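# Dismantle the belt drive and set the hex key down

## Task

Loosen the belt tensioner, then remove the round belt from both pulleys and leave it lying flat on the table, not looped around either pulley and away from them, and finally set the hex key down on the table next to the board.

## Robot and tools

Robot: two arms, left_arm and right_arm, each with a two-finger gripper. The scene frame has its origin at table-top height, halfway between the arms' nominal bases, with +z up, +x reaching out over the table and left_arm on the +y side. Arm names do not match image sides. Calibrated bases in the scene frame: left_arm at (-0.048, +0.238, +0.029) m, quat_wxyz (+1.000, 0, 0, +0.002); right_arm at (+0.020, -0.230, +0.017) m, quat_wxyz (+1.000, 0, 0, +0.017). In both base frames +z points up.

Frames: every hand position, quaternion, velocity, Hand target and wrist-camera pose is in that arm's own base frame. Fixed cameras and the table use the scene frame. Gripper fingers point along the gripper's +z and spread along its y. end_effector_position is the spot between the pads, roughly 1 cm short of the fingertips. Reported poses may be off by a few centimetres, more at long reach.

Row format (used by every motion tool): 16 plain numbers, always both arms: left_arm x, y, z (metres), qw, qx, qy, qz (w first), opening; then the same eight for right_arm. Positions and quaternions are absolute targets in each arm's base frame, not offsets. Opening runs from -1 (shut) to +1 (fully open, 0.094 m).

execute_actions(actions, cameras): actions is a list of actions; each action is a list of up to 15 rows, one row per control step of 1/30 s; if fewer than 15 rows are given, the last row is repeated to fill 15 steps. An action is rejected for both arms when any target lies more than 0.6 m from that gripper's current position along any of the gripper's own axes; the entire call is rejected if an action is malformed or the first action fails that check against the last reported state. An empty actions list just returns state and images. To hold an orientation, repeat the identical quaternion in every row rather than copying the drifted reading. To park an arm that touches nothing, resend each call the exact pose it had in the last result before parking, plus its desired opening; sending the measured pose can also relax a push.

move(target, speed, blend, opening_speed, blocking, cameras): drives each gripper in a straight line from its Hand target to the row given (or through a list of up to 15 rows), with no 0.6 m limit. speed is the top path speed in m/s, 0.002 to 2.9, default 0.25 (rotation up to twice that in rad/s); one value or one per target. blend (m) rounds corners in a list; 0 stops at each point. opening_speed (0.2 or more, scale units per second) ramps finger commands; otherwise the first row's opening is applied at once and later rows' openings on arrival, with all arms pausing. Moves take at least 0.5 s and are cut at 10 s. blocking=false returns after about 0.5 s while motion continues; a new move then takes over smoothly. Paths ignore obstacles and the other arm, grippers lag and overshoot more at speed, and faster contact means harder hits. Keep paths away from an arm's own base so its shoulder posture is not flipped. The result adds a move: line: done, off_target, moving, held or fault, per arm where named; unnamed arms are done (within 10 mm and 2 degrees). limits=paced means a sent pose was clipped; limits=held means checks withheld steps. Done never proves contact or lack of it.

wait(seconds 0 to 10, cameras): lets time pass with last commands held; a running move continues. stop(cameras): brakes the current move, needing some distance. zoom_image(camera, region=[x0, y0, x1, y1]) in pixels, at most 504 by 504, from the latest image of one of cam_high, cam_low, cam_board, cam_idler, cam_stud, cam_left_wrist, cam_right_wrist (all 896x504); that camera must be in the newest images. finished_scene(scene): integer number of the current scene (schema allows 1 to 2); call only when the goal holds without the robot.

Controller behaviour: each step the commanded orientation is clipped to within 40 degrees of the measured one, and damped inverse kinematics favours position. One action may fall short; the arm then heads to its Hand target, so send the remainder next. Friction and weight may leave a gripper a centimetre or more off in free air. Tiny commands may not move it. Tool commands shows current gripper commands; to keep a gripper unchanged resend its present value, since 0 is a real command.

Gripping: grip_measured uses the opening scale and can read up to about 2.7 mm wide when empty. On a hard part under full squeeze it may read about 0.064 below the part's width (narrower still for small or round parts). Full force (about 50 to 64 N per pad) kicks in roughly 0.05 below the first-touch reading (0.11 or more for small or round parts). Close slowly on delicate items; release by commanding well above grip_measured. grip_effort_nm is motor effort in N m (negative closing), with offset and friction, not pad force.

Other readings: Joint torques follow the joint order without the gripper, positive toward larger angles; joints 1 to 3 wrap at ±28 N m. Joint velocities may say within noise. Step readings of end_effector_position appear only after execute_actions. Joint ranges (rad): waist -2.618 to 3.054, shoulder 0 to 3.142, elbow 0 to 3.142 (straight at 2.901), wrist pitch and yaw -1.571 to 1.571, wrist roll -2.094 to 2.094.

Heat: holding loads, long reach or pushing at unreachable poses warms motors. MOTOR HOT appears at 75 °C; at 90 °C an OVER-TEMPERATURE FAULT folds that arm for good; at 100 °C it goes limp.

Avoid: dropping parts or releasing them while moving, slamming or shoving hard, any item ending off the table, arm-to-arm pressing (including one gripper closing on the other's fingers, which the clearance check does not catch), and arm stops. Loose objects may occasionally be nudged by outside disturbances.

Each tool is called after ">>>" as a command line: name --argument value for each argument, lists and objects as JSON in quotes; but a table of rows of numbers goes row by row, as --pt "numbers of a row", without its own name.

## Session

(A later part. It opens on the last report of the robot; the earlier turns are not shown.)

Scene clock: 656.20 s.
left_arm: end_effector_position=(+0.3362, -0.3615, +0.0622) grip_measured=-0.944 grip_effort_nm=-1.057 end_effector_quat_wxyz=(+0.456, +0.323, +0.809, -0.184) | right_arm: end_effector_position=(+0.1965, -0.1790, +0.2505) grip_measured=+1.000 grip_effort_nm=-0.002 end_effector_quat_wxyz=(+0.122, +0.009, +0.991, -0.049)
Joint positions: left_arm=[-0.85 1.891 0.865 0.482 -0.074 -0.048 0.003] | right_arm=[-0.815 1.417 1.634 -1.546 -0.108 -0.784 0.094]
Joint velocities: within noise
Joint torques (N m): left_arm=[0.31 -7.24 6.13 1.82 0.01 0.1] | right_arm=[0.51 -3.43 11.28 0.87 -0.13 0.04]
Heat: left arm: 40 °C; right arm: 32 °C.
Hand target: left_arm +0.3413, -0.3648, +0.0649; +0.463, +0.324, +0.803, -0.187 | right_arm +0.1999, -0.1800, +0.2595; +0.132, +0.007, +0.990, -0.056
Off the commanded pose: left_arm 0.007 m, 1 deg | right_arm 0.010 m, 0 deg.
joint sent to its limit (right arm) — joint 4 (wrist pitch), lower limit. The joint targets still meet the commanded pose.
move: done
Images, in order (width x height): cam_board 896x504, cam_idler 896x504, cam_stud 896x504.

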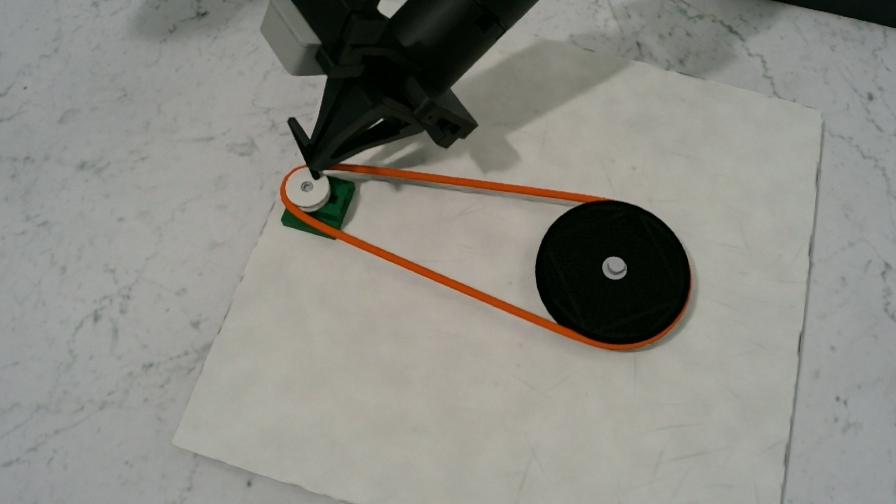

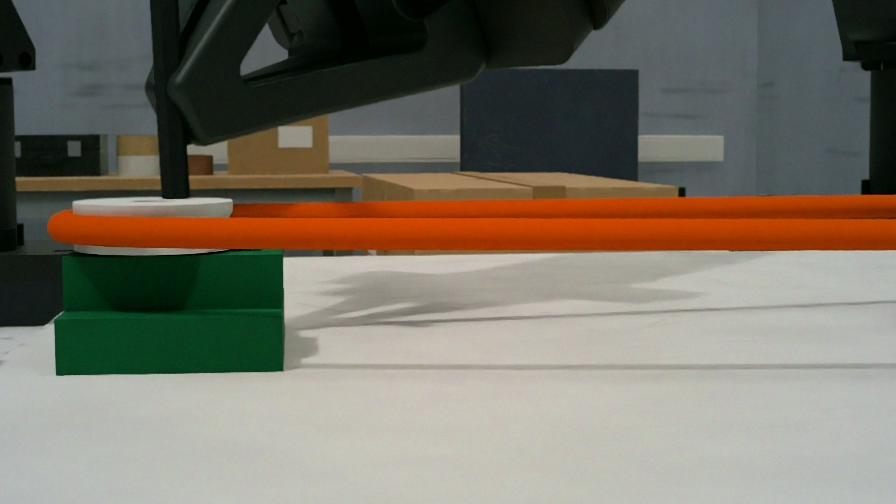

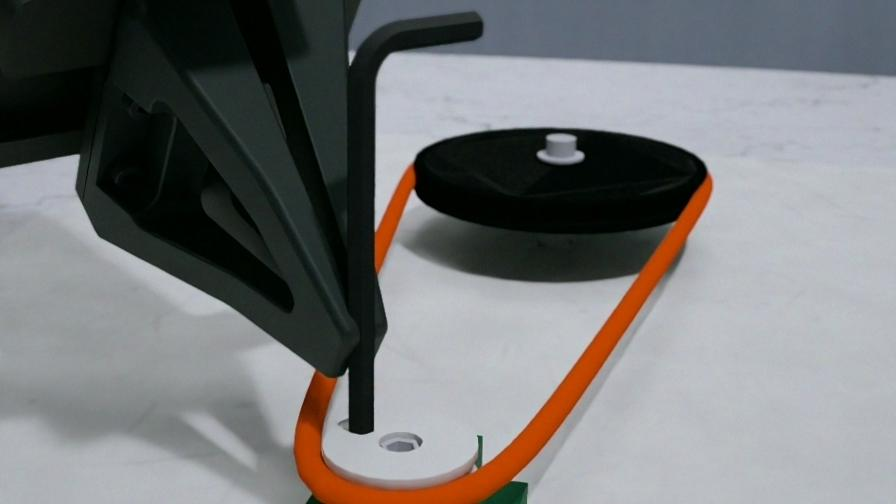

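>>> move --pt "0.340 -0.3635 0.074 0.4635 0.3244 0.803 -0.1873 -1 0.2 -0.18 0.26 0.124 0.006 0.991 -0.048 1" --pt "0.3455 -0.3675 0.069 0.4635 0.3244 0.803 -0.1873 -1 0.2 -0.18 0.26 0.124 0.006 0.991 -0.048 1" --speed 0.06 --cameras '["cam_board","cam_idler","cam_stud"]'

>>> zoom_image --camera "cam_stud" --region '[340, 400, 460, 470]'

Scene clock: 666.37 s.
left_arm: end_effector_position=(+0.3365, -0.3613, +0.0622) grip_measured=-0.944 grip_effort_nm=-1.062 end_effector_quat_wxyz=(+0.455, +0.324, +0.808, -0.185) | right_arm: end_effector_position=(+0.1965, -0.1790, +0.2505) grip_measured=+1.000 grip_effort_nm=-0.002 end_effector_quat_wxyz=(+0.122, +0.009, +0.991, -0.049)
Joint positions: left_arm=[-0.848 1.891 0.865 0.482 -0.068 -0.047 0.003] | right_arm=[-0.815 1.417 1.634 -1.546 -0.108 -0.784 0.094]
Joint velocities: within noise
Joint torques (N m): left_arm=[0.42 -7.2 7.91 1.65 -0.03 0.07] | right_arm=[0.46 -3.38 11.14 0.86 -0.13 0.03]
Heat: left arm: 42 °C; right arm: 32 °C.
Hand target: left_arm +0.3452, -0.3670, +0.0692; +0.464, +0.324, +0.803, -0.187 | right_arm +0.1999, -0.1800, +0.2595; +0.132, +0.007, +0.990, -0.056
Off the commanded pose: left_arm 0.013 m, 1 deg | right_arm 0.010 m, 0 deg.
joint sent to its limit (right arm) — joint 4 (wrist pitch), lower limit. The joint targets still meet the commanded pose.
move: off_target (left_arm)
Images, in order (width x height): cam_board 896x504, cam_idler 896x504, cam_stud 896x504.

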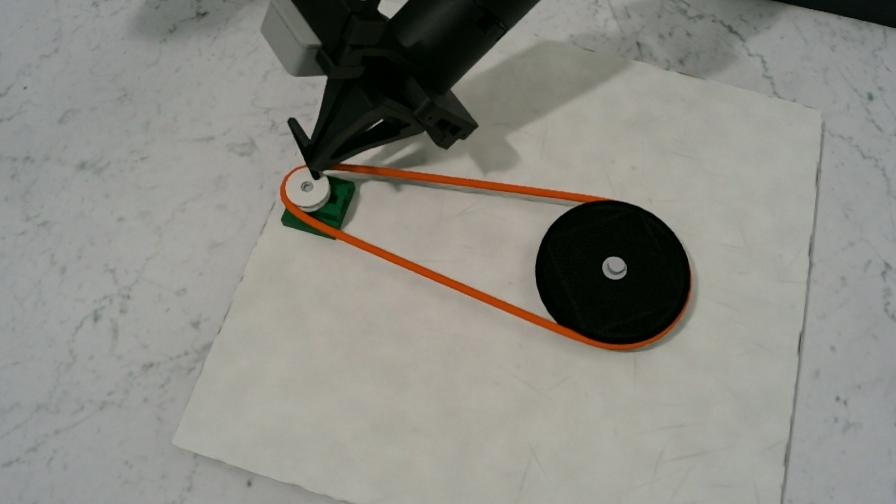

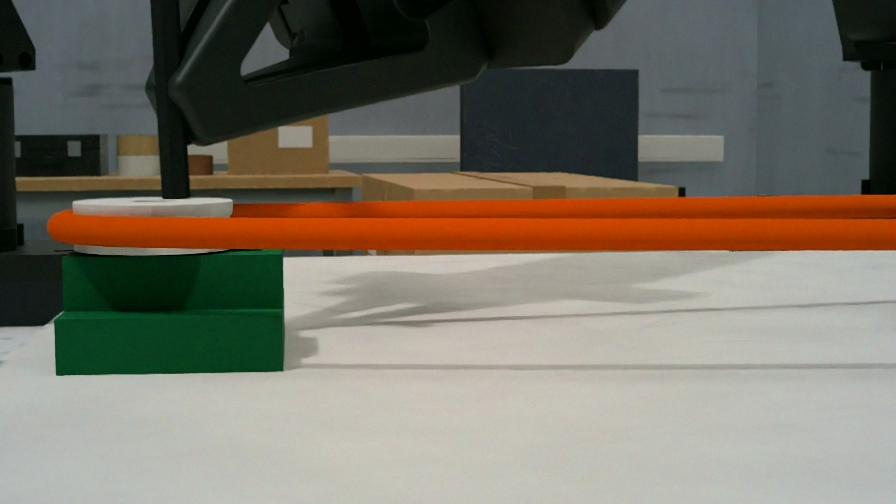

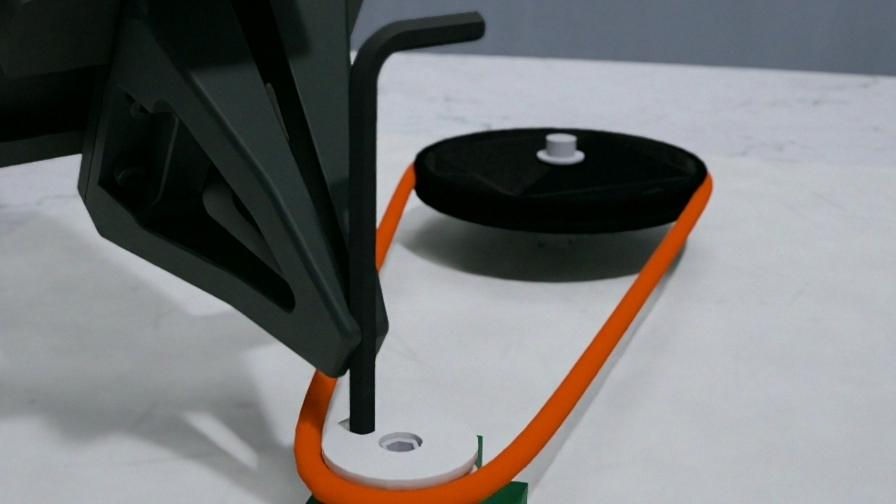

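Scaled by 4.200 from the camera's 896x504 image, which has a finer 1280x720 frame.

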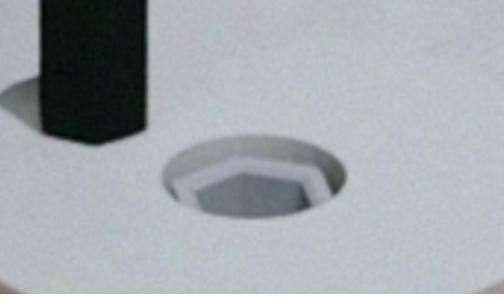

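>>> move --pt "0.342 -0.365 0.092 0.4635 0.3244 0.803 -0.1873 -1 0.2 -0.18 0.26 0.124 0.006 0.991 -0.048 1" --pt "0.3435 -0.3665 0.065 0.4635 0.3244 0.803 -0.1873 -1 0.2 -0.18 0.26 0.124 0.006 0.991 -0.048 1" --speed 0.08 --cameras '["cam_board","cam_idler","cam_stud"]'

>>> zoom_image --camera "cam_stud" --region '[340, 400, 460, 470]'

Scene clock: 675.17 s.
left_arm: end_effector_position=(+0.3381, -0.3633, +0.0625) grip_measured=-0.944 grip_effort_nm=-1.057 end_effector_quat_wxyz=(+0.455, +0.324, +0.808, -0.186) | right_arm: end_effector_position=(+0.1965, -0.1790, +0.2505) grip_measured=+1.000 grip_effort_nm=-0.007 end_effector_quat_wxyz=(+0.122, +0.009, +0.991, -0.049)
Joint positions: left_arm=[-0.848 1.898 0.876 0.478 -0.067 -0.046 0.003] | right_arm=[-0.815 1.417 1.634 -1.546 -0.108 -0.784 0.094]
Joint velocities: within noise
Joint torques (N m): left_arm=[0.36 -7.09 6.2 1.84 -0.03 0.05] | right_arm=[0.49 -3.38 11.19 0.86 -0.14 0]
Heat: left arm: 42 °C; right arm: 32 °C.
Hand target: left_arm +0.3433, -0.3664, +0.0651; +0.463, +0.324, +0.803, -0.187 | right_arm +0.1999, -0.1800, +0.2595; +0.132, +0.007, +0.990, -0.056
Off the commanded pose: left_arm 0.007 m, 1 deg | right_arm 0.010 m, 0 deg.
joint sent to its limit (right arm) — joint 4 (wrist pitch), lower limit. The joint targets still meet the commanded pose.
move: done
Images, in order (width x height): cam_board 896x504, cam_idler 896x504, cam_stud 896x504.

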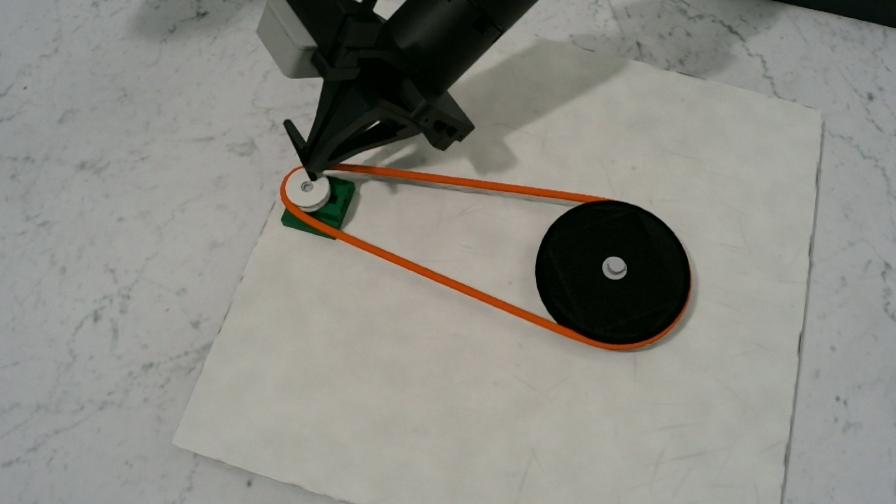

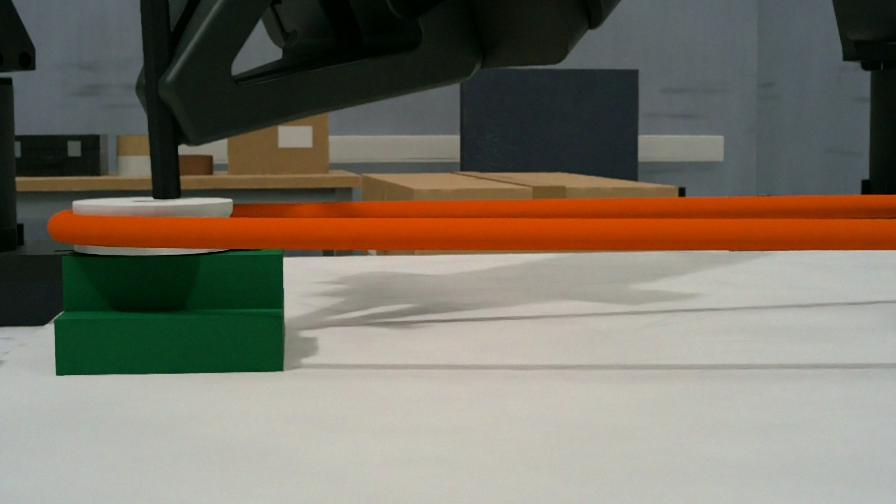

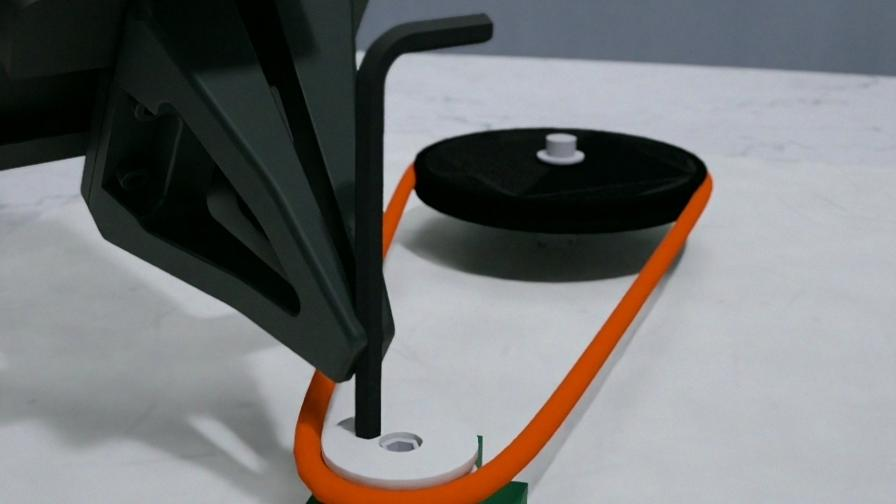

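Scaled by 4.200 from the camera's 896x504 image, which has a finer 1280x720 frame.

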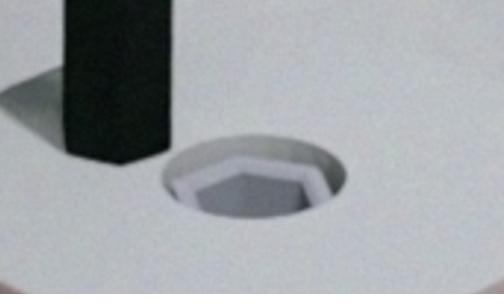

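>>> move --pt "0.345 -0.365 0.092 0.4635 0.3244 0.803 -0.1873 -1 0.2 -0.18 0.26 0.124 0.006 0.991 -0.048 1" --pt "0.351 -0.367 0.075 0.4635 0.3244 0.803 -0.1873 -1 0.2 -0.18 0.26 0.124 0.006 0.991 -0.048 1" --speed 0.05 --cameras '["cam_board","cam_idler","cam_stud"]'

>>> zoom_image --camera "cam_stud" --region '[340, 370, 460, 470]'

Scene clock: 688.13 s.
left_arm: end_effector_position=(+0.3402, -0.3582, +0.0629) grip_measured=-0.944 grip_effort_nm=-1.057 end_effector_quat_wxyz=(+0.445, +0.326, +0.814, -0.180) | right_arm: end_effector_position=(+0.1965, -0.1790, +0.2505) grip_measured=+1.000 grip_effort_nm=-0.007 end_effector_quat_wxyz=(+0.122, +0.009, +0.991, -0.049)
Joint positions: left_arm=[-0.834 1.884 0.888 0.426 -0.058 -0.04 0.003] | right_arm=[-0.815 1.417 1.634 -1.546 -0.108 -0.784 0.094]
Joint velocities: within noise
Joint torques (N m): left_arm=[0.4 -7.1 7.95 1.84 -0.03 0.08] | right_arm=[0.51 -3.44 11.22 0.85 -0.13 0.03]
Heat: left arm: 43 °C; right arm: 32 °C.
Hand target: left_arm +0.3504, -0.3663, +0.0754; +0.464, +0.324, +0.803, -0.187 | right_arm +0.1999, -0.1800, +0.2595; +0.132, +0.007, +0.990, -0.056
Off the commanded pose: left_arm 0.018 m, 3 deg | right_arm 0.010 m, 0 deg.
joint sent to its limit (right arm) — joint 4 (wrist pitch), lower limit. The joint targets still meet the commanded pose.
move: off_target (left_arm)
Images, in order (width x height): cam_board 896x504, cam_idler 896x504, cam_stud 896x504.

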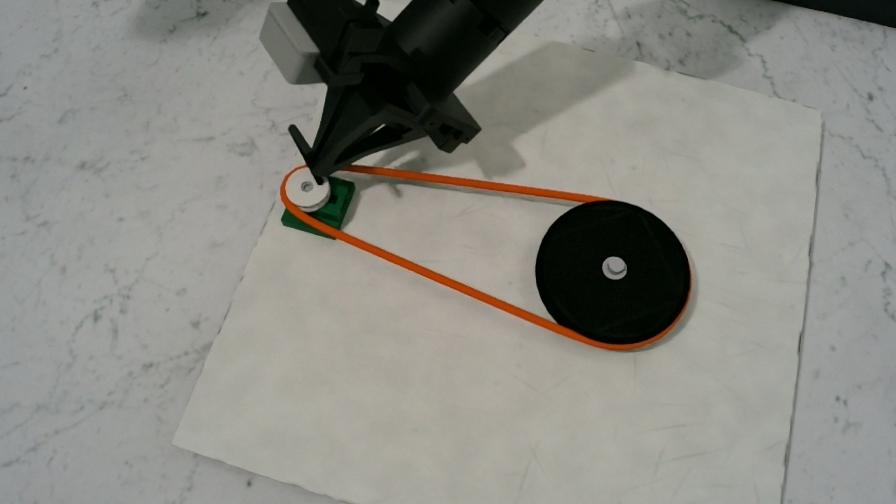

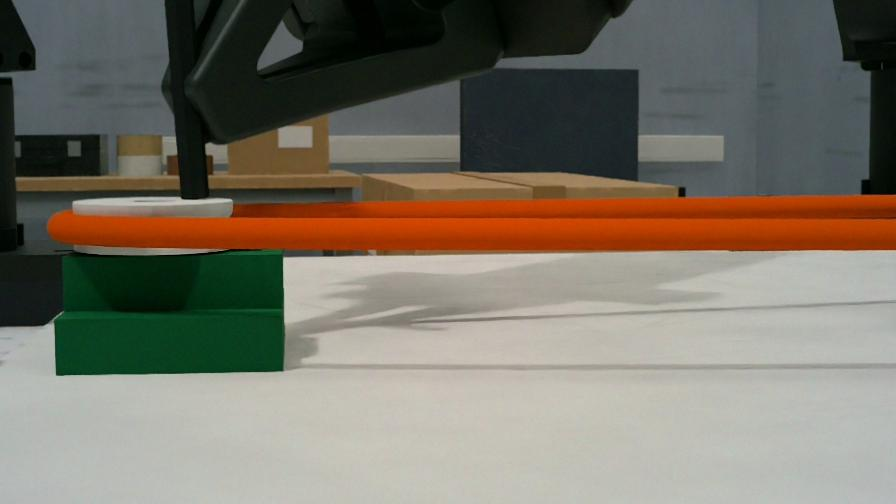

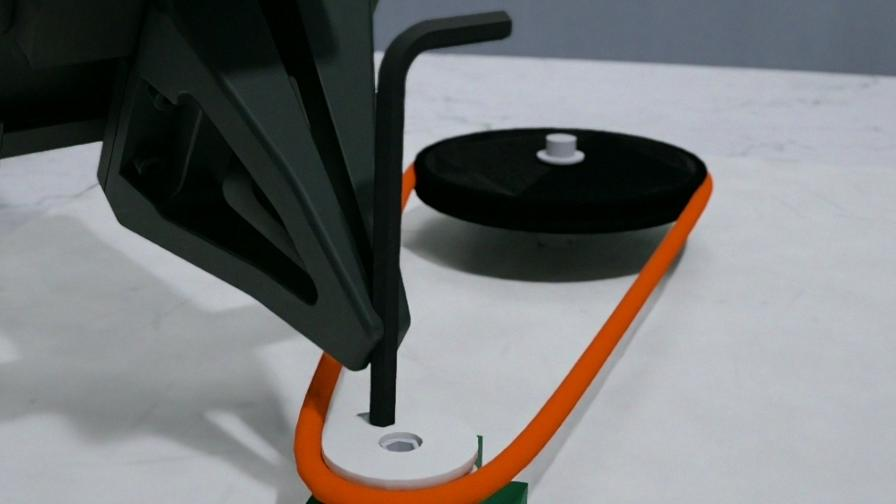

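Scaled by 4.200 from the camera's 896x504 image, which has a finer 1280x720 frame.

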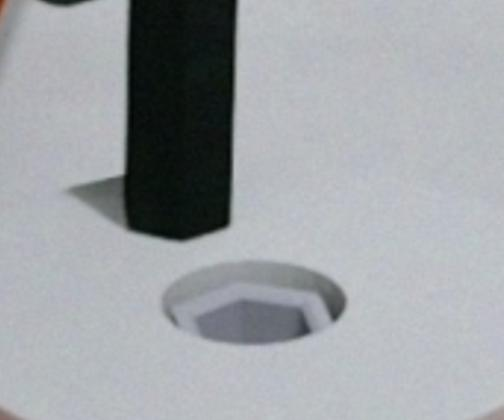

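>>> move --pt "0.345 -0.365 0.1 0.4635 0.3244 0.803 -0.1873 -1 0.2 -0.18 0.26 0.124 0.006 0.991 -0.048 1" --speed 0.1 --cameras '[]'

>>> move --pt "0.3415 -0.3645 0.061 0.4635 0.3244 0.803 -0.1873 -1 0.2 -0.18 0.26 0.124 0.006 0.991 -0.048 1" --speed 0.1 --cameras '["cam_board","cam_idler","cam_stud"]'

>>> zoom_image --camera "cam_stud" --region '[340, 370, 460, 470]'

Scene clock: 698.63 s.
left_arm: end_effector_position=(+0.3381, -0.3561, +0.0724) grip_measured=-0.944 grip_effort_nm=-1.057 end_effector_quat_wxyz=(+0.439, +0.328, +0.817, -0.177) | right_arm: end_effector_position=(+0.1965, -0.1790, +0.2505) grip_measured=+1.000 grip_effort_nm=-0.007 end_effector_quat_wxyz=(+0.122, +0.009, +0.991, -0.049)
Joint positions: left_arm=[-0.834 1.846 0.903 0.357 -0.058 -0.039 0.003] | right_arm=[-0.815 1.417 1.634 -1.546 -0.108 -0.784 0.094]
Joint velocities: within noise
Joint torques (N m): left_arm=[-0.25 -10.69 7.92 1.59 -0.11 0.05] | right_arm=[0.44 -3.43 11.1 0.85 -0.14 0]
Heat: left arm: 42 °C; right arm: 32 °C.
Hand target: left_arm +0.3444, -0.3644, +0.0999; +0.464, +0.324, +0.803, -0.187 | right_arm +0.1999, -0.1800, +0.2595; +0.132, +0.007, +0.990, -0.056
Off the commanded pose: left_arm 0.030 m, 3 deg | right_arm 0.010 m, 0 deg.
joint sent to its limit (right arm) — joint 4 (wrist pitch), lower limit. The joint targets still meet the commanded pose.
move: off_target (left_arm)
No camera images: "cameras" was empty.

Scene clock: 699.80 s.
left_arm: end_effector_position=(+0.3443, -0.3649, +0.0670) grip_measured=-0.944 grip_effort_nm=-1.062 end_effector_quat_wxyz=(+0.463, +0.323, +0.803, -0.189) | right_arm: end_effector_position=(+0.1965, -0.1790, +0.2505) grip_measured=+1.000 grip_effort_nm=-0.002 end_effector_quat_wxyz=(+0.122, +0.009, +0.991, -0.049)
Joint positions: left_arm=[-0.837 1.905 0.888 0.494 -0.059 -0.039 0.003] | right_arm=[-0.815 1.417 1.634 -1.546 -0.108 -0.784 0.094]
Joint velocities: within noise
Joint torques (N m): left_arm=[-0.4 -7.75 4.04 1.96 -0.12 -0.02] | right_arm=[0.42 -3.38 11.21 0.85 -0.14 0.01]
Heat: left arm: 42 °C; right arm: 32 °C.
Hand target: left_arm +0.3414, -0.3645, +0.0611; +0.463, +0.325, +0.803, -0.187 | right_arm +0.1999, -0.1800, +0.2595; +0.132, +0.007, +0.990, -0.056
Off the commanded pose: left_arm 0.007 m, 0 deg | right_arm 0.010 m, 0 deg.
joint sent to its limit (right arm) — joint 4 (wrist pitch), lower limit. The joint targets still meet the commanded pose.
move: done
Images, in order (width x height): cam_board 896x504, cam_idler 896x504, cam_stud 896x504.

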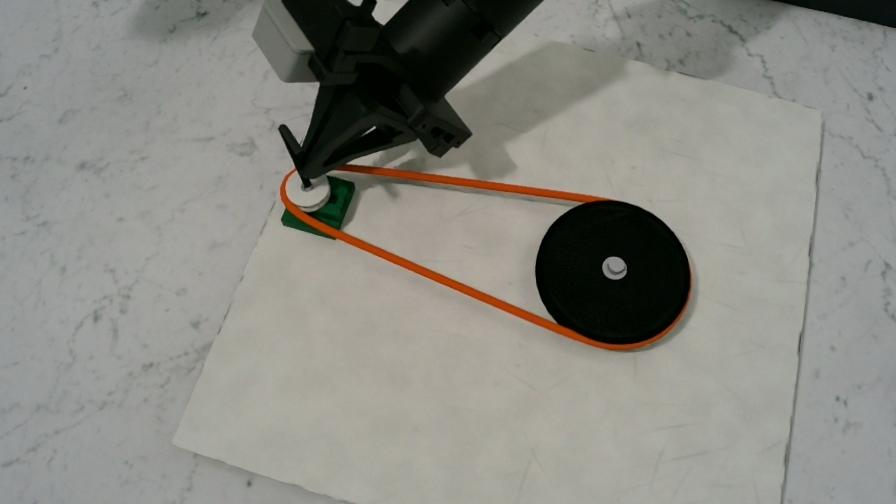

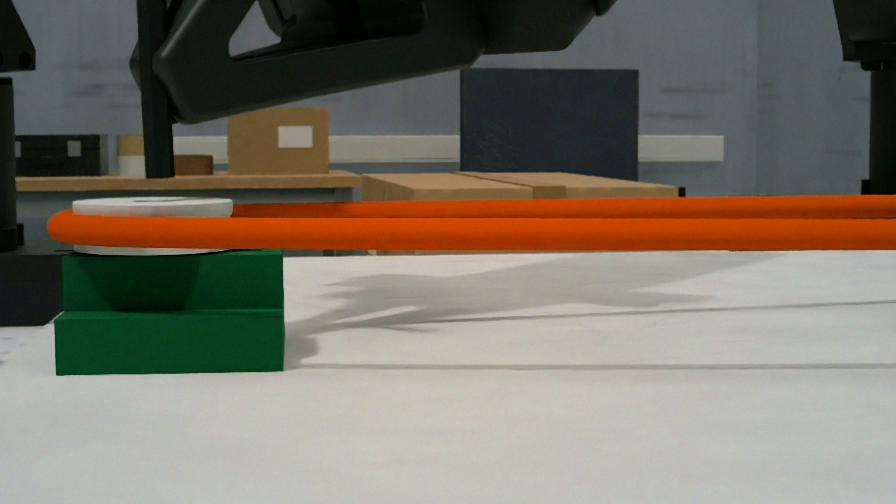

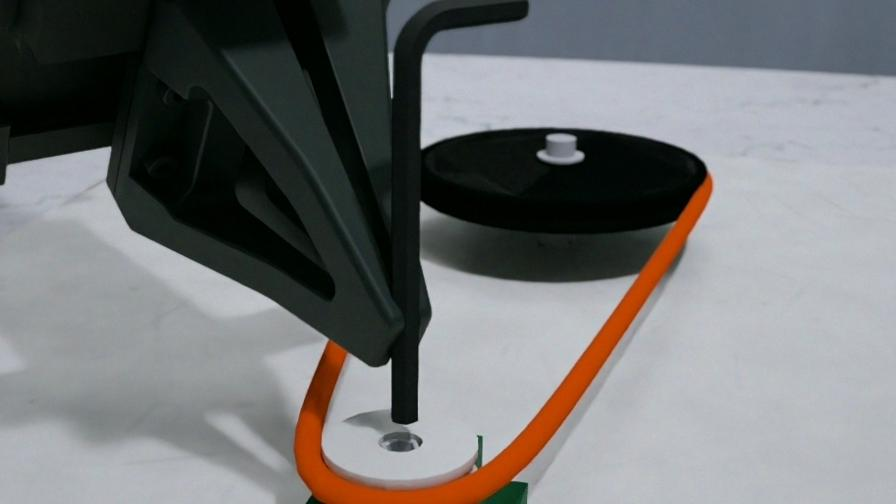

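Scaled by 4.200 from the camera's 896x504 image, which has a finer 1280x720 frame.

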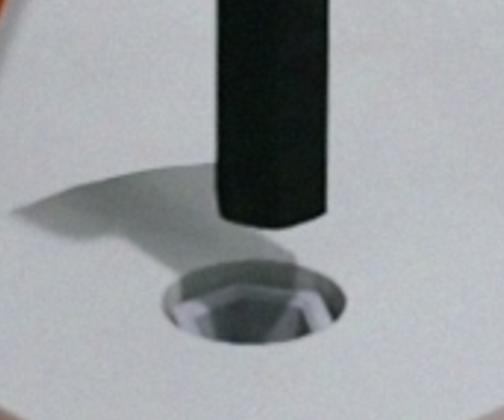

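>>> move --pt "0.342 -0.363 0.1 0.4635 0.3244 0.803 -0.1873 -1 0.2 -0.18 0.26 0.124 0.006 0.991 -0.048 1" --speed 0.1 --cameras '[]'

>>> move --pt "0.3395 -0.3645 0.054 0.4635 0.3244 0.803 -0.1873 -1 0.2 -0.18 0.26 0.124 0.006 0.991 -0.048 1" --speed 0.1 --cameras '["cam_board","cam_idler","cam_stud"]'

>>> zoom_image --camera "cam_stud" --region '[340, 370, 460, 470]'

>>> zoom_image --camera "cam_board" --region '[240, 130, 400, 250]'

Scene clock: 716.13 s.
left_arm: end_effector_position=(+0.3351, -0.3545, +0.0736) grip_measured=-0.944 grip_effort_nm=-1.062 end_effector_quat_wxyz=(+0.440, +0.329, +0.816, -0.177) | right_arm: end_effector_position=(+0.1965, -0.1790, +0.2505) grip_measured=+1.000 grip_effort_nm=-0.002 end_effector_quat_wxyz=(+0.122, +0.009, +0.991, -0.049)
Joint positions: left_arm=[-0.837 1.832 0.888 0.361 -0.059 -0.039 0.003] | right_arm=[-0.815 1.417 1.634 -1.546 -0.108 -0.784 0.094]
Joint velocities: within noise
Joint torques (N m): left_arm=[0.02 -10.36 7.68 1.59 -0.12 0.01] | right_arm=[0.47 -3.4 11.22 0.86 -0.14 0.04]
Heat: left arm: 42 °C; right arm: 32 °C.
Hand target: left_arm +0.3414, -0.3624, +0.1001; +0.464, +0.324, +0.803, -0.187 | right_arm +0.1999, -0.1800, +0.2595; +0.132, +0.007, +0.990, -0.056
Off the commanded pose: left_arm 0.029 m, 3 deg | right_arm 0.010 m, 0 deg.
joint sent to its limit (right arm) — joint 4 (wrist pitch), lower limit. The joint targets still meet the commanded pose.
move: off_target (left_arm)
No camera images: "cameras" was empty.

Scene clock: 717.17 s.
left_arm: end_effector_position=(+0.3431, -0.3651, +0.0618) grip_measured=-0.944 grip_effort_nm=-1.057 end_effector_quat_wxyz=(+0.465, +0.323, +0.802, -0.189) | right_arm: end_effector_position=(+0.1965, -0.1790, +0.2505) grip_measured=+1.000 grip_effort_nm=-0.007 end_effector_quat_wxyz=(+0.122, +0.009, +0.991, -0.049)
Joint positions: left_arm=[-0.841 1.92 0.877 0.524 -0.063 -0.039 0.003] | right_arm=[-0.815 1.417 1.634 -1.546 -0.108 -0.784 0.094]
Joint velocities: within noise
Joint torques (N m): left_arm=[-0.42 -7.71 3.84 1.87 -0.14 0] | right_arm=[0.5 -3.37 11.18 0.87 -0.15 0.02]
Heat: left arm: 42 °C; right arm: 32 °C.
Hand target: left_arm +0.3395, -0.3643, +0.0541; +0.463, +0.325, +0.803, -0.187 | right_arm +0.1999, -0.1800, +0.2595; +0.132, +0.007, +0.990, -0.056
Off the commanded pose: left_arm 0.009 m, 0 deg | right_arm 0.010 m, 0 deg.
joint sent to its limit (right arm) — joint 4 (wrist pitch), lower limit. The joint targets still meet the commanded pose.
move: done
Images, in order (width x height): cam_board 896x504, cam_idler 896x504, cam_stud 896x504.

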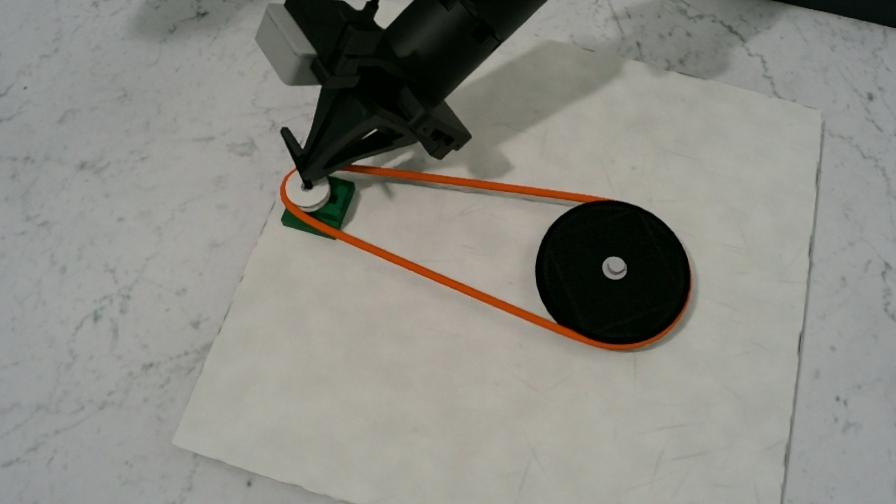

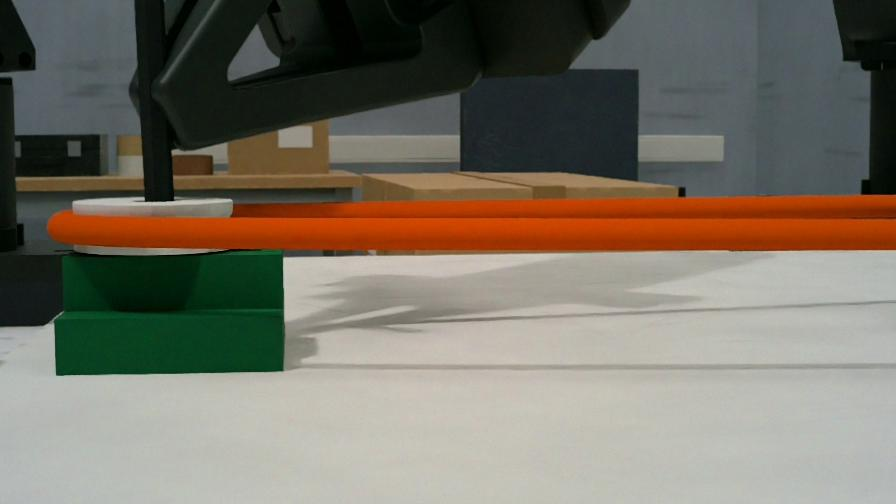

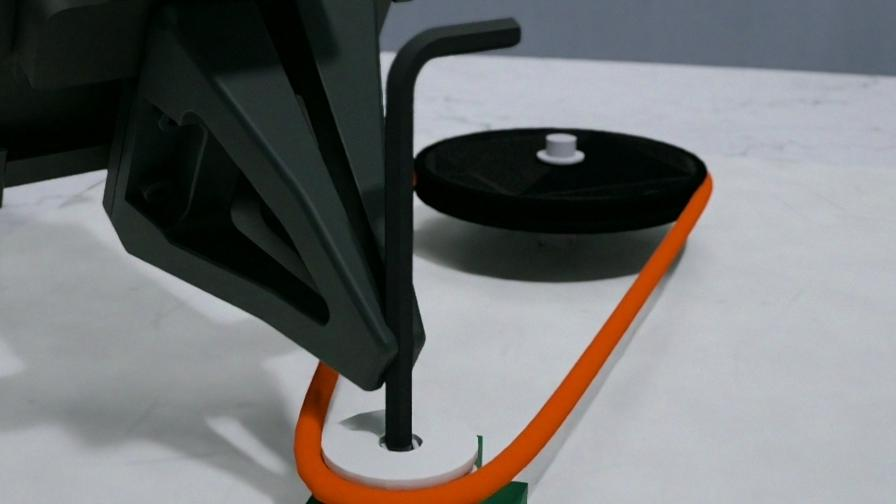

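Scaled by 4.200 from the camera's 896x504 image, which has a finer 1280x720 frame.

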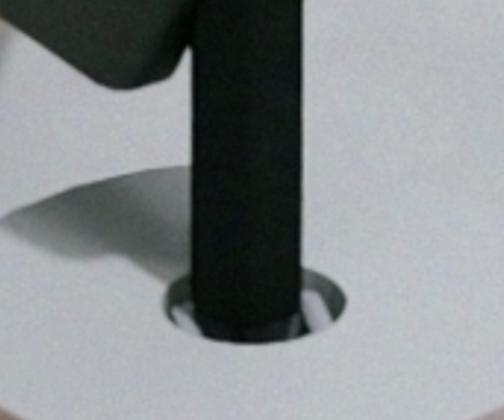

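Scaled by 3.150 from the camera's 896x504 image, which has a finer 1280x720 frame.

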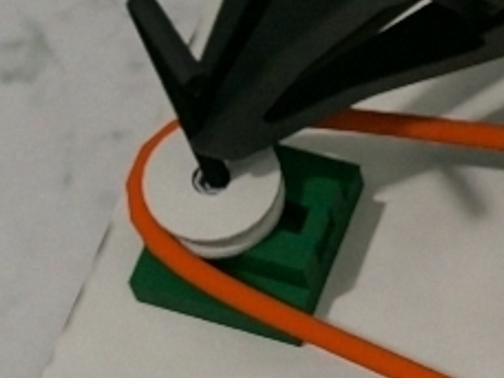

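>>> move --pt "0.342 -0.364 0.1 0.4635 0.3244 0.803 -0.1873 -1 0.2 -0.18 0.26 0.124 0.006 0.991 -0.048 1" --speed 0.1 --cameras '[]'

>>> move --pt "0.3398 -0.3659 0.050 0.4635 0.3244 0.803 -0.1873 -1 0.2 -0.18 0.26 0.124 0.006 0.991 -0.048 1" --speed 0.1 --cameras '["cam_board","cam_idler","cam_stud"]'

>>> zoom_image --camera "cam_stud" --region '[340, 370, 460, 470]'

>>> zoom_image --camera "cam_board" --region '[240, 130, 400, 250]'

Scene clock: 726.13 s.
left_arm: end_effector_position=(+0.3350, -0.3561, +0.0739) grip_measured=-0.944 grip_effort_nm=-1.062 end_effector_quat_wxyz=(+0.441, +0.330, +0.816, -0.177) | right_arm: end_effector_position=(+0.1965, -0.1790, +0.2505) grip_measured=+1.000 grip_effort_nm=-0.002 end_effector_quat_wxyz=(+0.122, +0.009, +0.991, -0.049)
Joint positions: left_arm=[-0.841 1.835 0.893 0.36 -0.063 -0.039 0.003] | right_arm=[-0.815 1.417 1.634 -1.546 -0.108 -0.784 0.094]
Joint velocities: within noise
Joint torques (N m): left_arm=[-0.23 -10.44 7.83 1.61 -0.06 -0.05] | right_arm=[0.44 -3.47 11.22 0.87 -0.13 0.02]
Heat: left arm: 43 °C; right arm: 32 °C.
Hand target: left_arm +0.3415, -0.3634, +0.1000; +0.464, +0.324, +0.803, -0.187 | right_arm +0.1999, -0.1800, +0.2595; +0.132, +0.007, +0.990, -0.056
Off the commanded pose: left_arm 0.028 m, 3 deg | right_arm 0.010 m, 0 deg.
joint sent to its limit (right arm) — joint 4 (wrist pitch), lower limit. The joint targets still meet the commanded pose.
move: off_target (left_arm)
No camera images: "cameras" was empty.

Scene clock: 727.17 s.
left_arm: end_effector_position=(+0.3442, -0.3666, +0.0612) grip_measured=-0.944 grip_effort_nm=-1.057 end_effector_quat_wxyz=(+0.469, +0.322, +0.800, -0.190) | right_arm: end_effector_position=(+0.1965, -0.1790, +0.2505) grip_measured=+1.000 grip_effort_nm=-0.007 end_effector_quat_wxyz=(+0.122, +0.009, +0.991, -0.049)
Joint positions: left_arm=[-0.843 1.93 0.877 0.542 -0.067 -0.039 0.003] | right_arm=[-0.815 1.417 1.634 -1.546 -0.108 -0.784 0.094]
Joint velocities: within noise
Joint torques (N m): left_arm=[-0.44 -6.68 3.99 1.87 -0.07 -0.08] | right_arm=[0.4 -3.36 11.14 0.88 -0.12 0.03]
Heat: left arm: 43 °C; right arm: 32 °C.
Hand target: left_arm +0.3398, -0.3657, +0.0502; +0.463, +0.324, +0.803, -0.187 | right_arm +0.1999, -0.1800, +0.2595; +0.132, +0.007, +0.990, -0.056
Off the commanded pose: left_arm 0.012 m, 1 deg | right_arm 0.010 m, 0 deg.
joint sent to its limit (right arm) — joint 4 (wrist pitch), lower limit. The joint targets still meet the commanded pose.
move: off_target (left_arm)
Images, in order (width x height): cam_board 896x504, cam_idler 896x504, cam_stud 896x504.

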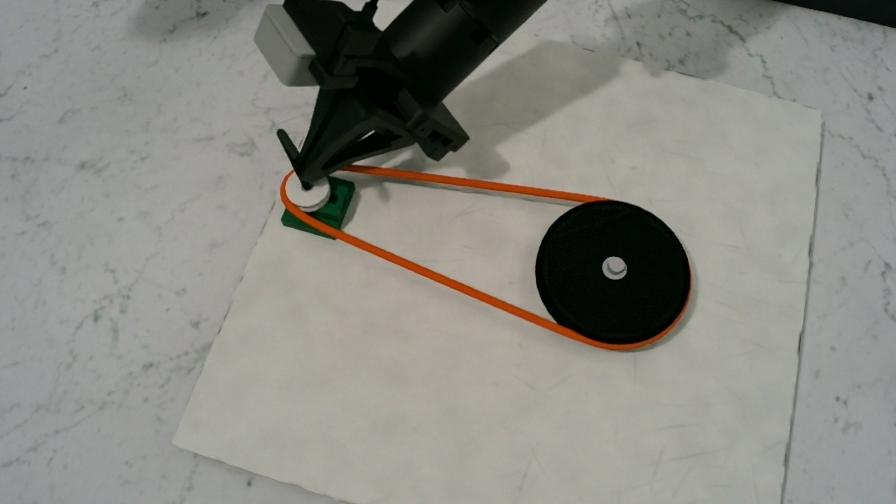

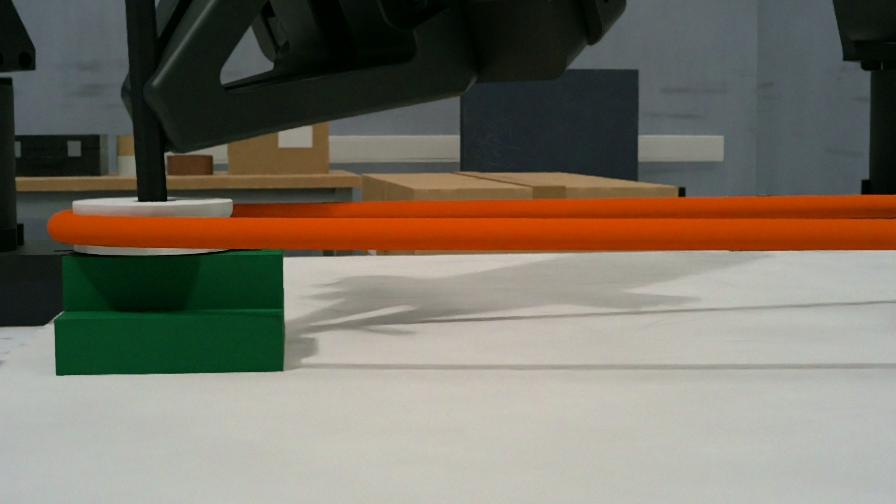

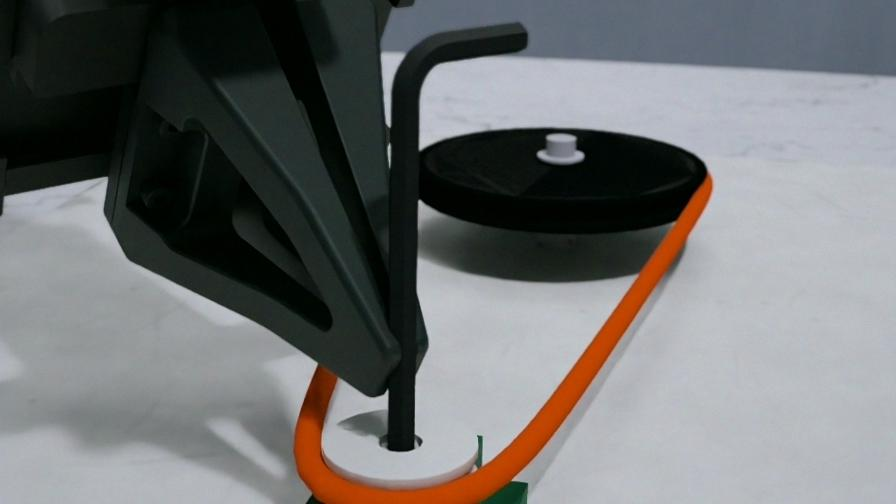

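Scaled by 4.200 from the camera's 896x504 image, which has a finer 1280x720 frame.

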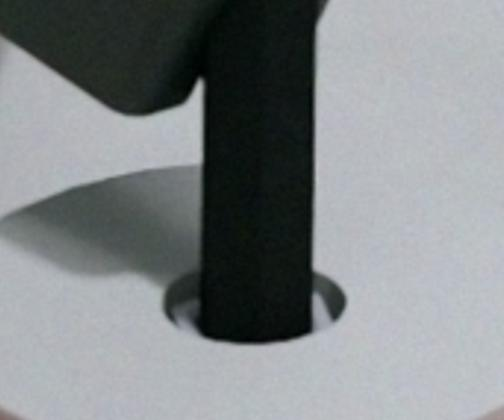

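Scaled by 3.150 from the camera's 896x504 image, which has a finer 1280x720 frame.

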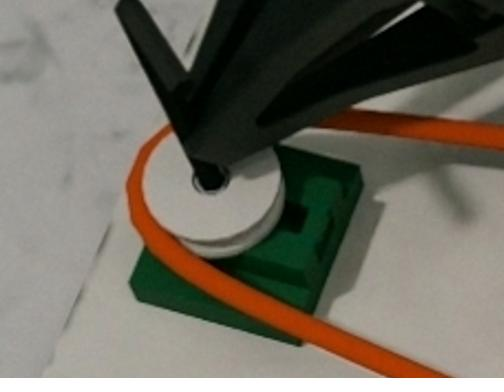

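>>> move --pt "0.3393 -0.3658 0.045 0.4525 0.3635 0.784 -0.2099 -1 0.2 -0.18 0.26 0.124 0.006 0.991 -0.048 1" --pt "0.3386 -0.3650 0.044 0.473 0.282 0.819 -0.1628 -1 0.2 -0.18 0.26 0.124 0.006 0.991 -0.048 1" --speed 0.1 --cameras '["cam_board","cam_idler","cam_stud"]'

>>> zoom_image --camera "cam_stud" --region '[340, 370, 460, 470]'

>>> zoom_image --camera "cam_board" --region '[240, 130, 400, 250]'

Scene clock: 739.00 s.
left_arm: end_effector_position=(+0.3429, -0.3679, +0.0602) grip_measured=-0.944 grip_effort_nm=-1.057 end_effector_quat_wxyz=(+0.489, +0.280, +0.808, -0.172) | right_arm: end_effector_position=(+0.1965, -0.1790, +0.2505) grip_measured=+1.000 grip_effort_nm=-0.002 end_effector_quat_wxyz=(+0.122, +0.009, +0.991, -0.049)
Joint positions: left_arm=[-0.891 1.949 0.868 0.589 -0.194 -0.108 0.003] | right_arm=[-0.815 1.417 1.634 -1.546 -0.108 -0.784 0.094]
Joint velocities: within noise
Joint torques (N m): left_arm=[-0.5 -6.79 4.46 1.52 -0.15 -0.09] | right_arm=[0.47 -3.43 11.18 0.87 -0.13 0.03]
Heat: left arm: 43 °C; right arm: 32 °C.
Hand target: left_arm +0.3384, -0.3647, +0.0443; +0.473, +0.282, +0.819, -0.163 | right_arm +0.1999, -0.1800, +0.2595; +0.132, +0.007, +0.990, -0.056
Off the commanded pose: left_arm 0.017 m, 2 deg | right_arm 0.010 m, 0 deg.
joint sent to its limit (right arm) — joint 4 (wrist pitch), lower limit. The joint targets still meet the commanded pose.
move: off_target (left_arm)
Images, in order (width x height): cam_board 896x504, cam_idler 896x504, cam_stud 896x504.

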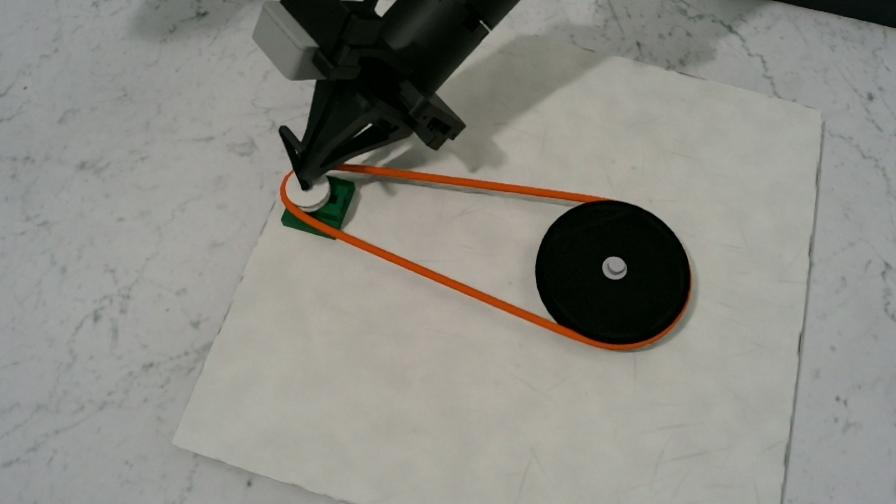

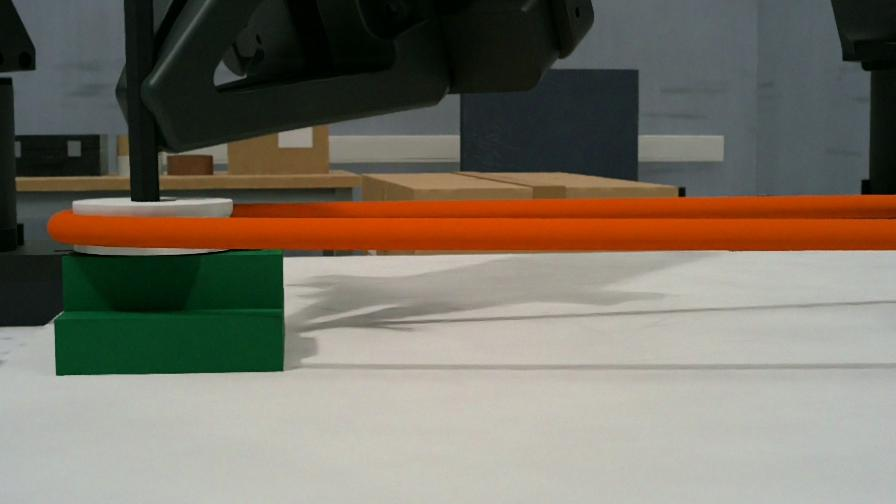

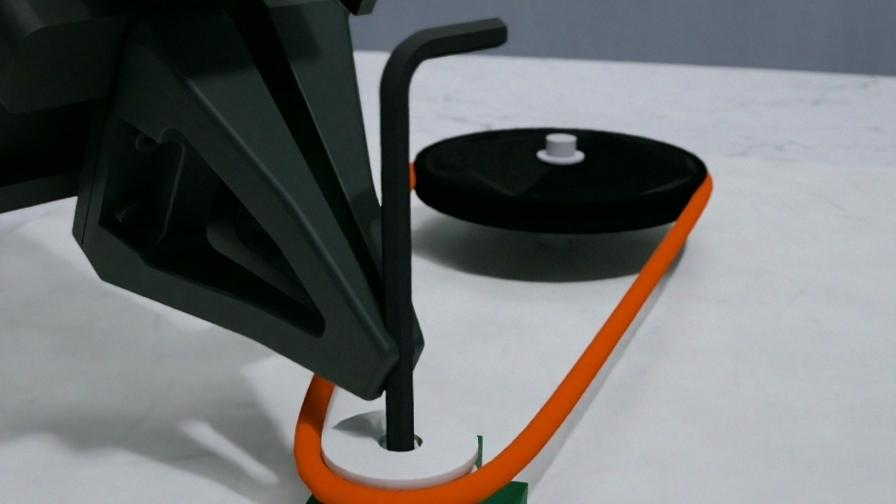

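Scaled by 4.200 from the camera's 896x504 image, which has a finer 1280x720 frame.

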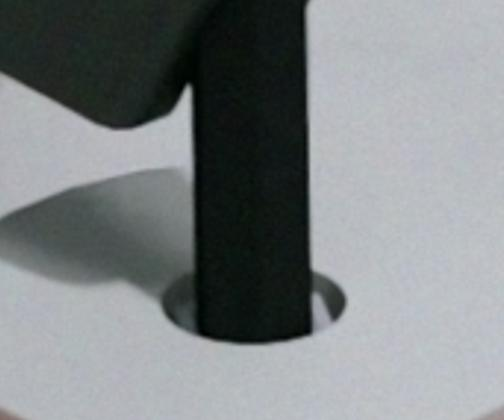

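Scaled by 3.150 from the camera's 896x504 image, which has a finer 1280x720 frame.

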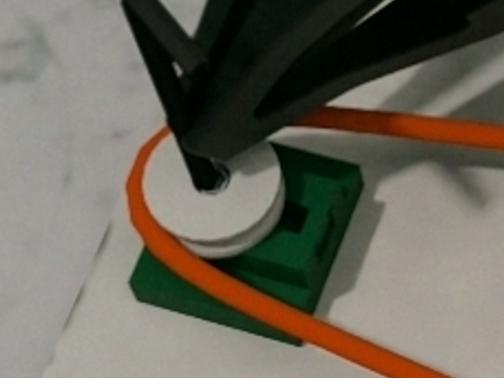

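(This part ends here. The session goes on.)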